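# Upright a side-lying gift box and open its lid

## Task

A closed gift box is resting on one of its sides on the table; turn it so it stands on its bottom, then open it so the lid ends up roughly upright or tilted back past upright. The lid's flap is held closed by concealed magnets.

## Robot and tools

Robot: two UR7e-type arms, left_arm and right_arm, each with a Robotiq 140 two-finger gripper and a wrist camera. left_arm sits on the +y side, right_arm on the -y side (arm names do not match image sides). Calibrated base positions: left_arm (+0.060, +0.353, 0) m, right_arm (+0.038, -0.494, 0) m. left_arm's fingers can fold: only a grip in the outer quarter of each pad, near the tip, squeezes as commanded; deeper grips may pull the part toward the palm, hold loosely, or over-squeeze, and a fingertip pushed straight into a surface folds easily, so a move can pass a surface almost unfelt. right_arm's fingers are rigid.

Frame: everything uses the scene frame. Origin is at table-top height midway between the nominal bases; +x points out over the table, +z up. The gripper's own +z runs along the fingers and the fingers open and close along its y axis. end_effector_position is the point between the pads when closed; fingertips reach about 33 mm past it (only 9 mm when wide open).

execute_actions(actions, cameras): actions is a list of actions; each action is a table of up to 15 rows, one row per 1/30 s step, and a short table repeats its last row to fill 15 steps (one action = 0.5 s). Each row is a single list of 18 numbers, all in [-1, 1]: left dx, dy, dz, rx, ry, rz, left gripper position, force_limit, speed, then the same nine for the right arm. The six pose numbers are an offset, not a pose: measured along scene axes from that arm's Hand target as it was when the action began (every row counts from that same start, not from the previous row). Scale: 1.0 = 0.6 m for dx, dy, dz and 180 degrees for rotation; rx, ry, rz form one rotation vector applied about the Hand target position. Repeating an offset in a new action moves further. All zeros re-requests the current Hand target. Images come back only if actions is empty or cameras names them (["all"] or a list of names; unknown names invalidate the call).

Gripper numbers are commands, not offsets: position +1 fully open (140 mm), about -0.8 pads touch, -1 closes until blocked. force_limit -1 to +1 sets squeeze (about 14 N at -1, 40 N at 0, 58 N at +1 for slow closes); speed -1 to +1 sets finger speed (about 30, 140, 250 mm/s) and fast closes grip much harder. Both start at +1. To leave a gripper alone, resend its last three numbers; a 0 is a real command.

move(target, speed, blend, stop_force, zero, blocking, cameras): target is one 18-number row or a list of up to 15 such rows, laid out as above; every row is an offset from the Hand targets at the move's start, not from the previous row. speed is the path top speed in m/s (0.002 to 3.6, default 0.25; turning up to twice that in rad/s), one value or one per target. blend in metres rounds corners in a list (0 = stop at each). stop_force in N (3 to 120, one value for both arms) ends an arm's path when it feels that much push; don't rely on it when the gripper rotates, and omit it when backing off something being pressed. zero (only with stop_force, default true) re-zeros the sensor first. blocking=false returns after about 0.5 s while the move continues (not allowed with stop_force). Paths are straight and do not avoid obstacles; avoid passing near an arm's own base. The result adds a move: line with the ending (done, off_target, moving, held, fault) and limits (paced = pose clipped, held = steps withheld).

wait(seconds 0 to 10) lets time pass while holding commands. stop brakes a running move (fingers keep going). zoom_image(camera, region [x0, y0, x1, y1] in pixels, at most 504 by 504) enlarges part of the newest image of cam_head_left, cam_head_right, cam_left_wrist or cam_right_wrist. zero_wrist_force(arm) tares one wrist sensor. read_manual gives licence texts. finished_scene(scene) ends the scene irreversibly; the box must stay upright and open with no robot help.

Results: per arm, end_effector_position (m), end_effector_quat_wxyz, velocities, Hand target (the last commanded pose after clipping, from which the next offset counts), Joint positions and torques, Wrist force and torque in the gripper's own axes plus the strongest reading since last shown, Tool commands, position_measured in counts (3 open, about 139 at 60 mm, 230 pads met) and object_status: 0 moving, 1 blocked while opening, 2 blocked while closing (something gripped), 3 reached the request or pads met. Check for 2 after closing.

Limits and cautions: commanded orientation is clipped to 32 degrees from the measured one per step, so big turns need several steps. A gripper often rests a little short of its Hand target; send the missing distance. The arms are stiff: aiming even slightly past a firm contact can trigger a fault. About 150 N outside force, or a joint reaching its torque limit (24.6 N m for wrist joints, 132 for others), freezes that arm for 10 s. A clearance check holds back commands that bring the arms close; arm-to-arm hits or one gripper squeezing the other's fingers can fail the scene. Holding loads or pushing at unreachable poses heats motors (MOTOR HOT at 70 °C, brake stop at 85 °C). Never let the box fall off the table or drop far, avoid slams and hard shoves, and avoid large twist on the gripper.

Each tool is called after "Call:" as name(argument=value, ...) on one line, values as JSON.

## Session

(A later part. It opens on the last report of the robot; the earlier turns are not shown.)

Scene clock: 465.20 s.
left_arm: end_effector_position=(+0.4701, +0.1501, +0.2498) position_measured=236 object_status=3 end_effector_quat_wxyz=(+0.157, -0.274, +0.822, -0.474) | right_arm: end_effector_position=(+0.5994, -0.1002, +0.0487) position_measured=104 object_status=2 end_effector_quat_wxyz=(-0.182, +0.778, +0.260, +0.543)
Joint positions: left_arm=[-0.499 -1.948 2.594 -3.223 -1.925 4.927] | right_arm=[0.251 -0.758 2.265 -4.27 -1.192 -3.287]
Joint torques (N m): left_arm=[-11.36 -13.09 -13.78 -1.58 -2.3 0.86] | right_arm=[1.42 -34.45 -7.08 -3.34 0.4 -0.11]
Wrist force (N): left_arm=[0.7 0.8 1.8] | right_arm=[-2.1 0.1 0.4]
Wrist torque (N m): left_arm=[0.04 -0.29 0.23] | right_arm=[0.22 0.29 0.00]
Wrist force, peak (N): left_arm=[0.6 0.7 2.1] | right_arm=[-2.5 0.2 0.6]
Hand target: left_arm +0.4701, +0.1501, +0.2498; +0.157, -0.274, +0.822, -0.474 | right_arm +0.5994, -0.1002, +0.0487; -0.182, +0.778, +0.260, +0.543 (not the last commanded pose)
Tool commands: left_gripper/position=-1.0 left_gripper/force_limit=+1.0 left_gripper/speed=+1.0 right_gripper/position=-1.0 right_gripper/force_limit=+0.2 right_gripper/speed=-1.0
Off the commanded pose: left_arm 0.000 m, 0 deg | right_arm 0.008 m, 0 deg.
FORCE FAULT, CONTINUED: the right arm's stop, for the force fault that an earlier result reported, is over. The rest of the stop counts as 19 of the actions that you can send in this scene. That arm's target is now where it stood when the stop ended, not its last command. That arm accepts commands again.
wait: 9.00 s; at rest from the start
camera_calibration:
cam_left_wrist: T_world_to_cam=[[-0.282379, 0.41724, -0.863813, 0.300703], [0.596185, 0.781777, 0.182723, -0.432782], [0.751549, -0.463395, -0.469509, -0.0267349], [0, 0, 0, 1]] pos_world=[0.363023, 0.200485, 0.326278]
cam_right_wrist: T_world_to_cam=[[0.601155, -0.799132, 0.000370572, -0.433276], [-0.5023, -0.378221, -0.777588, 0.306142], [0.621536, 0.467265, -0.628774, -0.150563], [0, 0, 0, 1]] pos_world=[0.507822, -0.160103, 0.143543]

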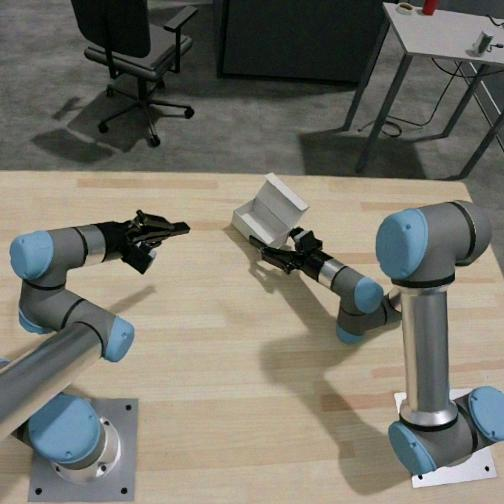

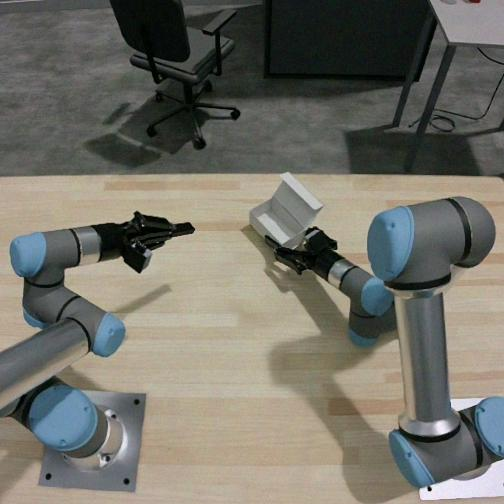

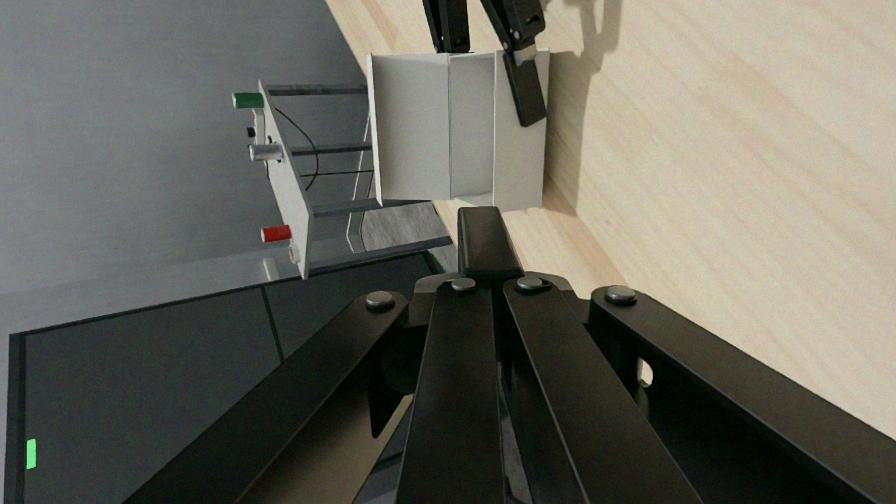

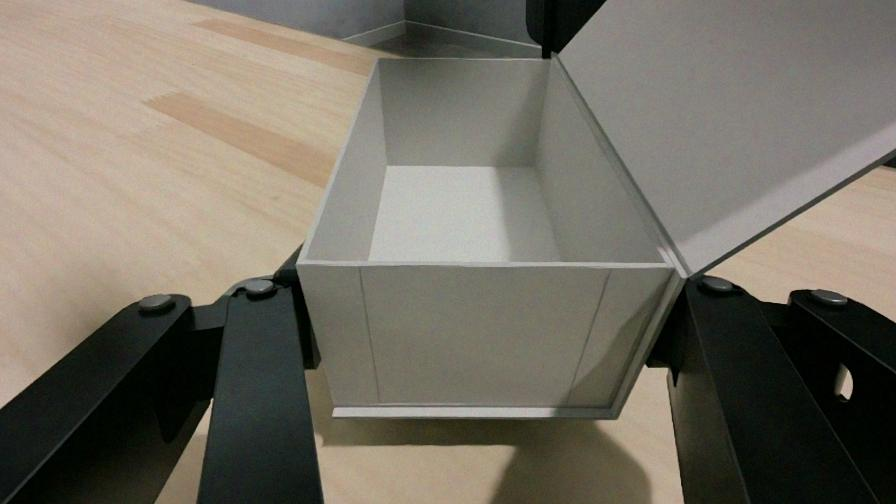

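Call:
move(target=[[0, 0, 0, 0, 0, 0, -1, 1, 1, 0, 0, 0.058, -0.04, 0.0533, 0, -1, 0.2, -1],[0, 0, 0, 0, 0, 0, -1, 1, 1, 0, 0, 0.012, -0.04, 0.0533, 0, -1, 0.2, -1]], speed=[0.1, 0.06], cameras=["cam_left_wrist", "cam_right_wrist"])

Scene clock: 490.80 s.
left_arm: end_effector_position=(+0.4701, +0.1501, +0.2498) position_measured=236 object_status=3 end_effector_quat_wxyz=(+0.157, -0.274, +0.822, -0.474) | right_arm: end_effector_position=(+0.5995, -0.1002, +0.0559) position_measured=104 object_status=2 end_effector_quat_wxyz=(-0.154, +0.830, +0.277, +0.459)
Joint positions: left_arm=[-0.499 -1.948 2.594 -3.223 -1.925 4.927] | right_arm=[0.279 -0.981 2.271 -3.838 -1.253 -3.348]
Joint torques (N m): left_arm=[-11.48 -12.29 -13.07 -1.75 -2.25 0.85] | right_arm=[-10.74 -41.54 -15.52 -1.39 2.06 0.69]
Wrist force (N): left_arm=[0.5 0.6 1.9] | right_arm=[-1.9 0.2 1.0]
Wrist torque (N m): left_arm=[0.00 -0.25 0.23] | right_arm=[0.21 0.29 0.01]
Wrist force, peak (N): left_arm=[0.6 0.7 2.1] | right_arm=[-3.3 0.3 0.7]
Hand target: left_arm +0.4701, +0.1501, +0.2498; +0.157, -0.274, +0.822, -0.474 | right_arm +0.5994, -0.1002, +0.0559; -0.154, +0.830, +0.277, +0.459
Off the commanded pose: left_arm 0.000 m, 0 deg | right_arm 0.000 m, 0 deg.
move: done
camera_calibration:
cam_left_wrist: T_world_to_cam=[[-0.282379, 0.41724, -0.863813, 0.300703], [0.596185, 0.781777, 0.182723, -0.432782], [0.751549, -0.463395, -0.469509, -0.0267349], [0, 0, 0, 1]] pos_world=[0.363023, 0.200485, 0.326278]
cam_right_wrist: T_world_to_cam=[[0.601207, -0.799093, 0.000103103, -0.433274], [-0.620522, -0.466938, -0.630016, 0.365486], [0.50349, 0.378706, -0.776582, -0.0758609], [0, 0, 0, 1]] pos_world=[0.525475, -0.146838, 0.171395]
Images, in order (width x height): cam_left_wrist 896x504, cam_right_wrist 896x504.

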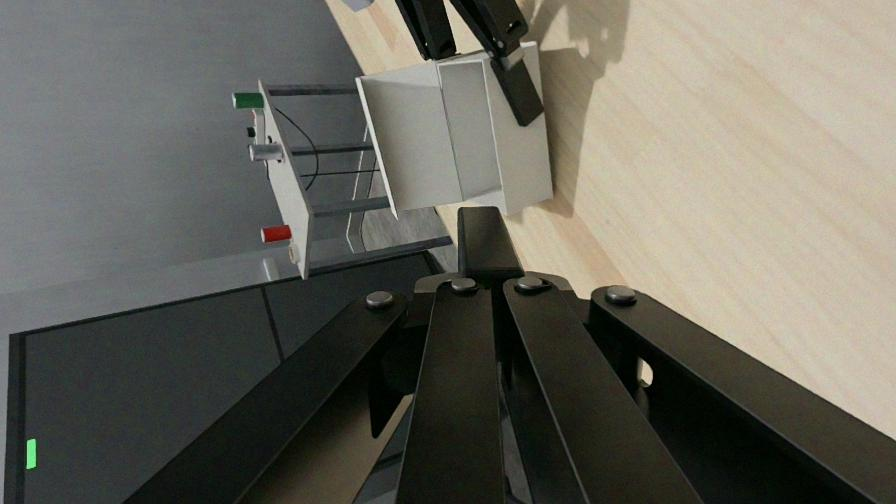

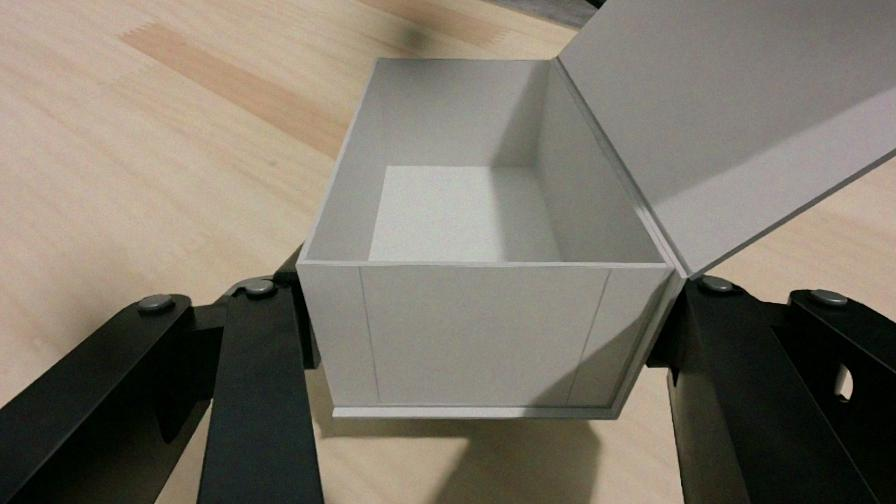

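Call:
move(target=[0, 0, 0, 0, 0, 0, -1, 1, 1, -0.0093, -0.007, -0.0567, 0, 0, 0, -1, 0.2, -1], speed=0.015, stop_force=18, cameras=["cam_left_wrist", "cam_right_wrist"])

Scene clock: 497.23 s.
left_arm: end_effector_position=(+0.4701, +0.1501, +0.2498) position_measured=236 object_status=3 end_effector_quat_wxyz=(+0.157, -0.274, +0.822, -0.474) | right_arm: end_effector_position=(+0.5944, -0.1040, +0.0249) position_measured=104 object_status=2 end_effector_quat_wxyz=(-0.154, +0.830, +0.277, +0.459)
Joint positions: left_arm=[-0.499 -1.948 2.594 -3.223 -1.925 4.927] | right_arm=[0.273 -0.892 2.28 -3.934 -1.248 -3.351]
Joint torques (N m): left_arm=[-10.84 -12.6 -13.85 -1.63 -2.3 1.65] | right_arm=[10.13 -27.36 -7.81 -0.33 -2.25 0.09]
Wrist force (N): left_arm=[0.5 0.5 2.0] | right_arm=[13.9 1.2 -3.2]
Wrist torque (N m): left_arm=[-0.03 -0.24 0.23] | right_arm=[0.26 1.34 0.42]
Wrist force, peak (N): left_arm=[0.6 0.6 2.1] | right_arm=[16.4 2.5 -16.1]
Hand target: left_arm +0.4701, +0.1501, +0.2498; +0.157, -0.274, +0.822, -0.474 | right_arm +0.5944, -0.1040, +0.0249; -0.154, +0.830, +0.277, +0.459 (not the last commanded pose)
Off the commanded pose: left_arm 0.000 m, 0 deg | right_arm 0.003 m, 0 deg.
move: contact (right_arm)
camera_calibration:
cam_left_wrist: T_world_to_cam=[[-0.282379, 0.41724, -0.863813, 0.300703], [0.596185, 0.781777, 0.182723, -0.432782], [0.751549, -0.463395, -0.469509, -0.0267349], [0, 0, 0, 1]] pos_world=[0.363023, 0.200485, 0.326278]
cam_right_wrist: T_world_to_cam=[[0.601159, -0.799129, 0.0000815409, -0.433299], [-0.620645, -0.466955, -0.629883, 0.341012], [0.503396, 0.378609, -0.77669, -0.0958404], [0, 0, 0, 1]] pos_world=[0.520375, -0.150738, 0.140395]
Images, in order (width x height): cam_left_wrist 896x504, cam_right_wrist 896x504.

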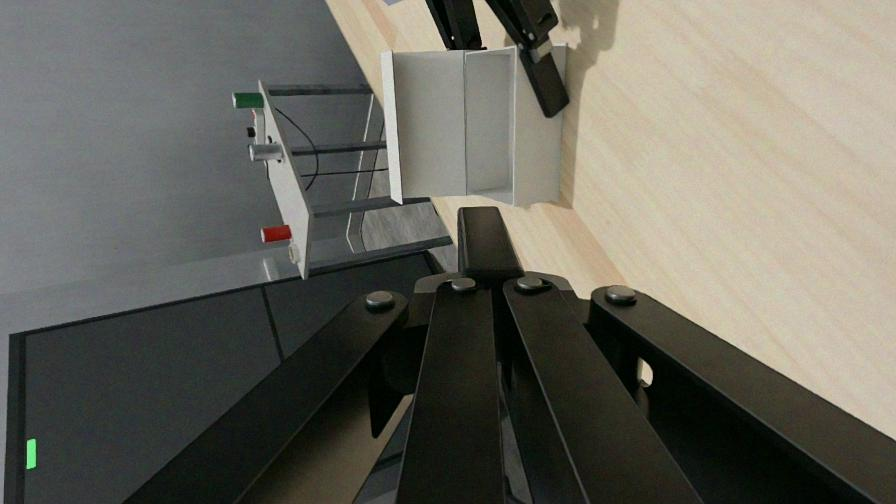

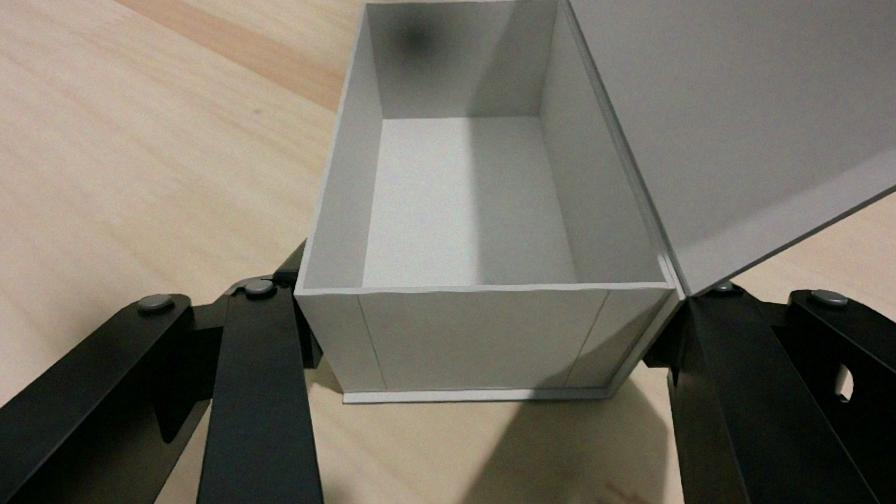

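Call:
move(target=[0, 0, 0, 0, 0, 0, -1, 1, 1, 0, 0, 0.002, 0, 0, 0, 0.5, 0.2, -1], cameras=["cam_left_wrist", "cam_right_wrist", "cam_head_left"])

Scene clock: 507.70 s.
left_arm: end_effector_position=(+0.4701, +0.1501, +0.2498) position_measured=236 object_status=3 end_effector_quat_wxyz=(+0.157, -0.274, +0.822, -0.474) | right_arm: end_effector_position=(+0.5943, -0.1040, +0.0261) position_measured=66 object_status=0 end_effector_quat_wxyz=(-0.154, +0.830, +0.277, +0.459)
Joint positions: left_arm=[-0.499 -1.948 2.594 -3.223 -1.925 4.927] | right_arm=[0.273 -0.896 2.281 -3.931 -1.248 -3.351]
Joint torques (N m): left_arm=[-11.82 -12.26 -14.94 -1.96 -2.26 1.81] | right_arm=[-2.95 -37.4 -2.05 -3 1.99 0.32]
Wrist force (N): left_arm=[0.5 0.7 1.8] | right_arm=[-2.0 0.2 0.6]
Wrist torque (N m): left_arm=[0.02 -0.24 0.23] | right_arm=[0.21 0.44 0.01]
Wrist force, peak (N): left_arm=[0.7 0.9 2.0] | right_arm=[14.0 0.9 -3.5]
Hand target: left_arm +0.4701, +0.1501, +0.2498; +0.157, -0.274, +0.822, -0.474 | right_arm +0.5944, -0.1040, +0.0261; -0.154, +0.830, +0.277, +0.459
Off the commanded pose: left_arm 0.000 m, 0 deg | right_arm 0.000 m, 0 deg.
move: done
camera_calibration:
cam_left_wrist: T_world_to_cam=[[-0.282379, 0.41724, -0.863813, 0.300703], [0.596185, 0.781777, 0.182723, -0.432782], [0.751549, -0.463395, -0.469509, -0.0267349], [0, 0, 0, 1]] pos_world=[0.363023, 0.200485, 0.326278]
cam_right_wrist: T_world_to_cam=[[0.601197, -0.799101, 0.000118233, -0.433319], [-0.620609, -0.467003, -0.629883, 0.341742], [0.503395, 0.37861, -0.77669, -0.0949078], [0, 0, 0, 1]] pos_world=[0.520375, -0.150738, 0.141595]
Images, in order (width x height): cam_head_left 504x504, cam_left_wrist 896x504, cam_right_wrist 896x504.

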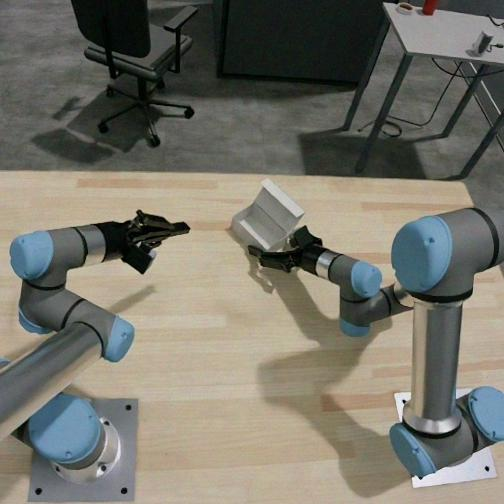

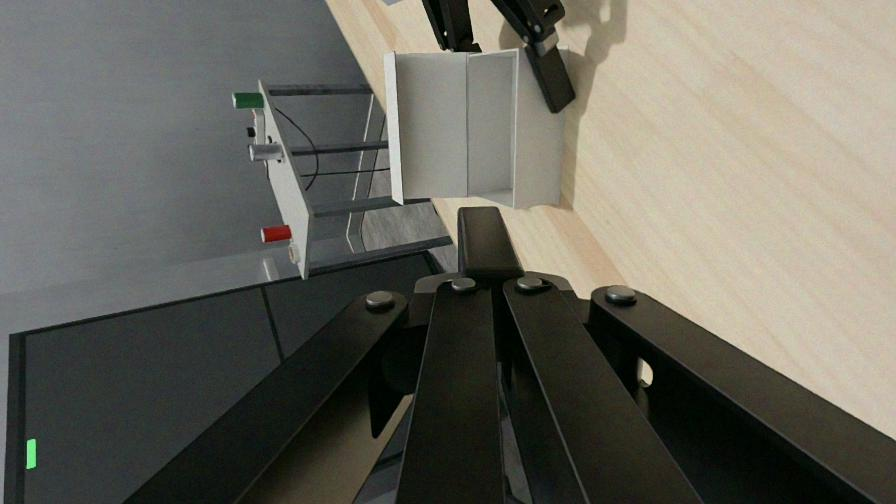

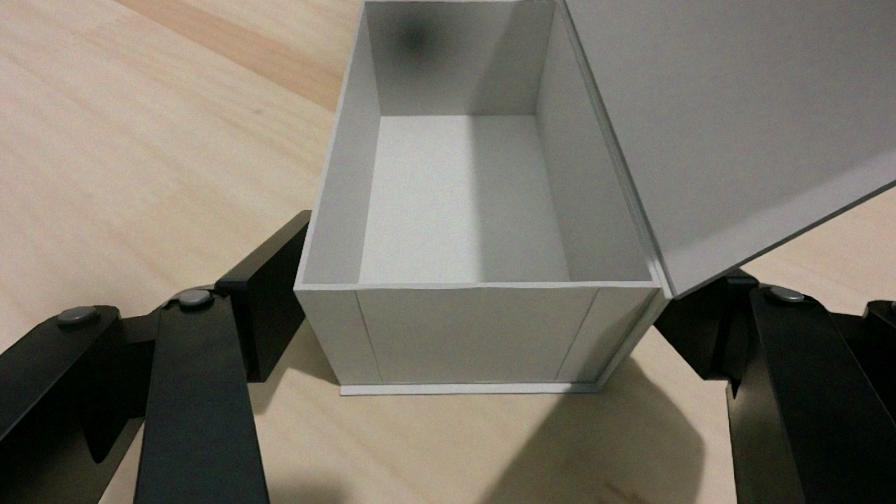

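Box is flat with the lid well open. Retreat.

Call:
move(target=[0, 0, 0, 0, 0, 0, -1, 1, 1, -0.15, -0.1125, 0.117, 0, 0, 0, 0.5, 0.2, -1], speed=0.15, cameras=["cam_head_left", "cam_right_wrist"])

Scene clock: 513.83 s.
left_arm: end_effector_position=(+0.4701, +0.1501, +0.2498) position_measured=236 object_status=3 end_effector_quat_wxyz=(+0.157, -0.274, +0.822, -0.474) | right_arm: end_effector_position=(+0.5045, -0.1715, +0.0963) position_measured=66 object_status=3 end_effector_quat_wxyz=(-0.154, +0.830, +0.277, +0.459)
Joint positions: left_arm=[-0.499 -1.948 2.594 -3.223 -1.925 4.927] | right_arm=[0.125 -1.246 2.615 -3.88 -1.127 -3.443]
Joint torques (N m): left_arm=[-10.28 -12.28 -14.59 -1.93 -2.17 1.78] | right_arm=[8.87 -27.7 -3.35 -6.03 -0.86 1.08]
Wrist force (N): left_arm=[0.6 0.7 1.8] | right_arm=[-1.6 0.0 0.4]
Wrist torque (N m): left_arm=[0.02 -0.28 0.24] | right_arm=[0.14 0.34 -0.03]
Wrist force, peak (N): left_arm=[0.8 0.7 2.1] | right_arm=[-1.9 0.2 2.6]
Hand target: left_arm +0.4701, +0.1501, +0.2498; +0.157, -0.274, +0.822, -0.474 | right_arm +0.5044, -0.1715, +0.0963; -0.154, +0.830, +0.277, +0.459
Off the commanded pose: left_arm 0.000 m, 0 deg | right_arm 0.000 m, 0 deg.
move: done
camera_calibration:
cam_right_wrist: T_world_to_cam=[[0.601117, -0.799161, 0.000116525, -0.433198], [-0.620594, -0.466893, -0.62998, 0.298682], [0.50351, 0.378619, -0.776612, 0.0303631], [0, 0, 0, 1]] pos_world=[0.430475, -0.218238, 0.211795]
Images, in order (width x height): cam_head_left 504x504, cam_right_wrist 896x504.

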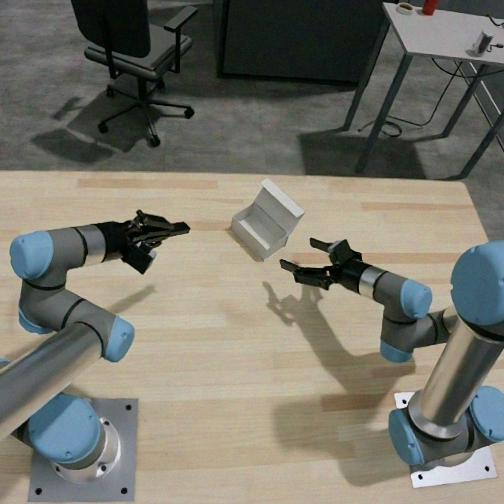

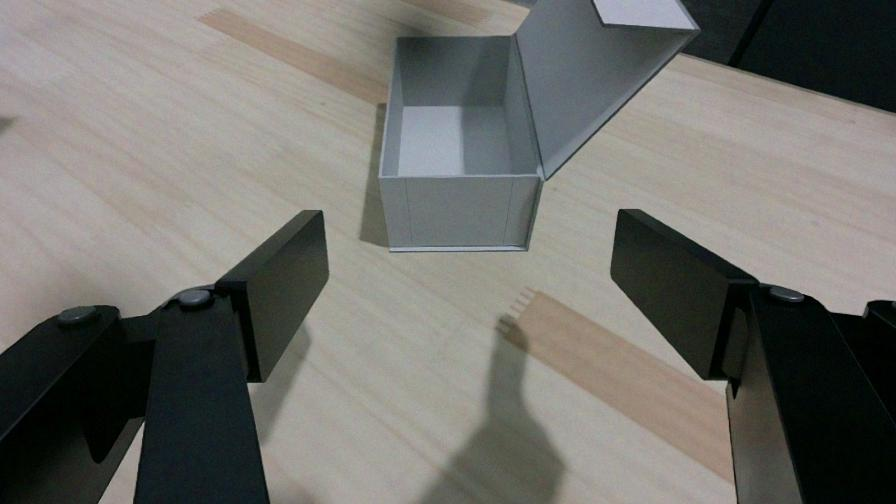

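Call:
finished_scene(scene=1)

The scene is finished: the task was done.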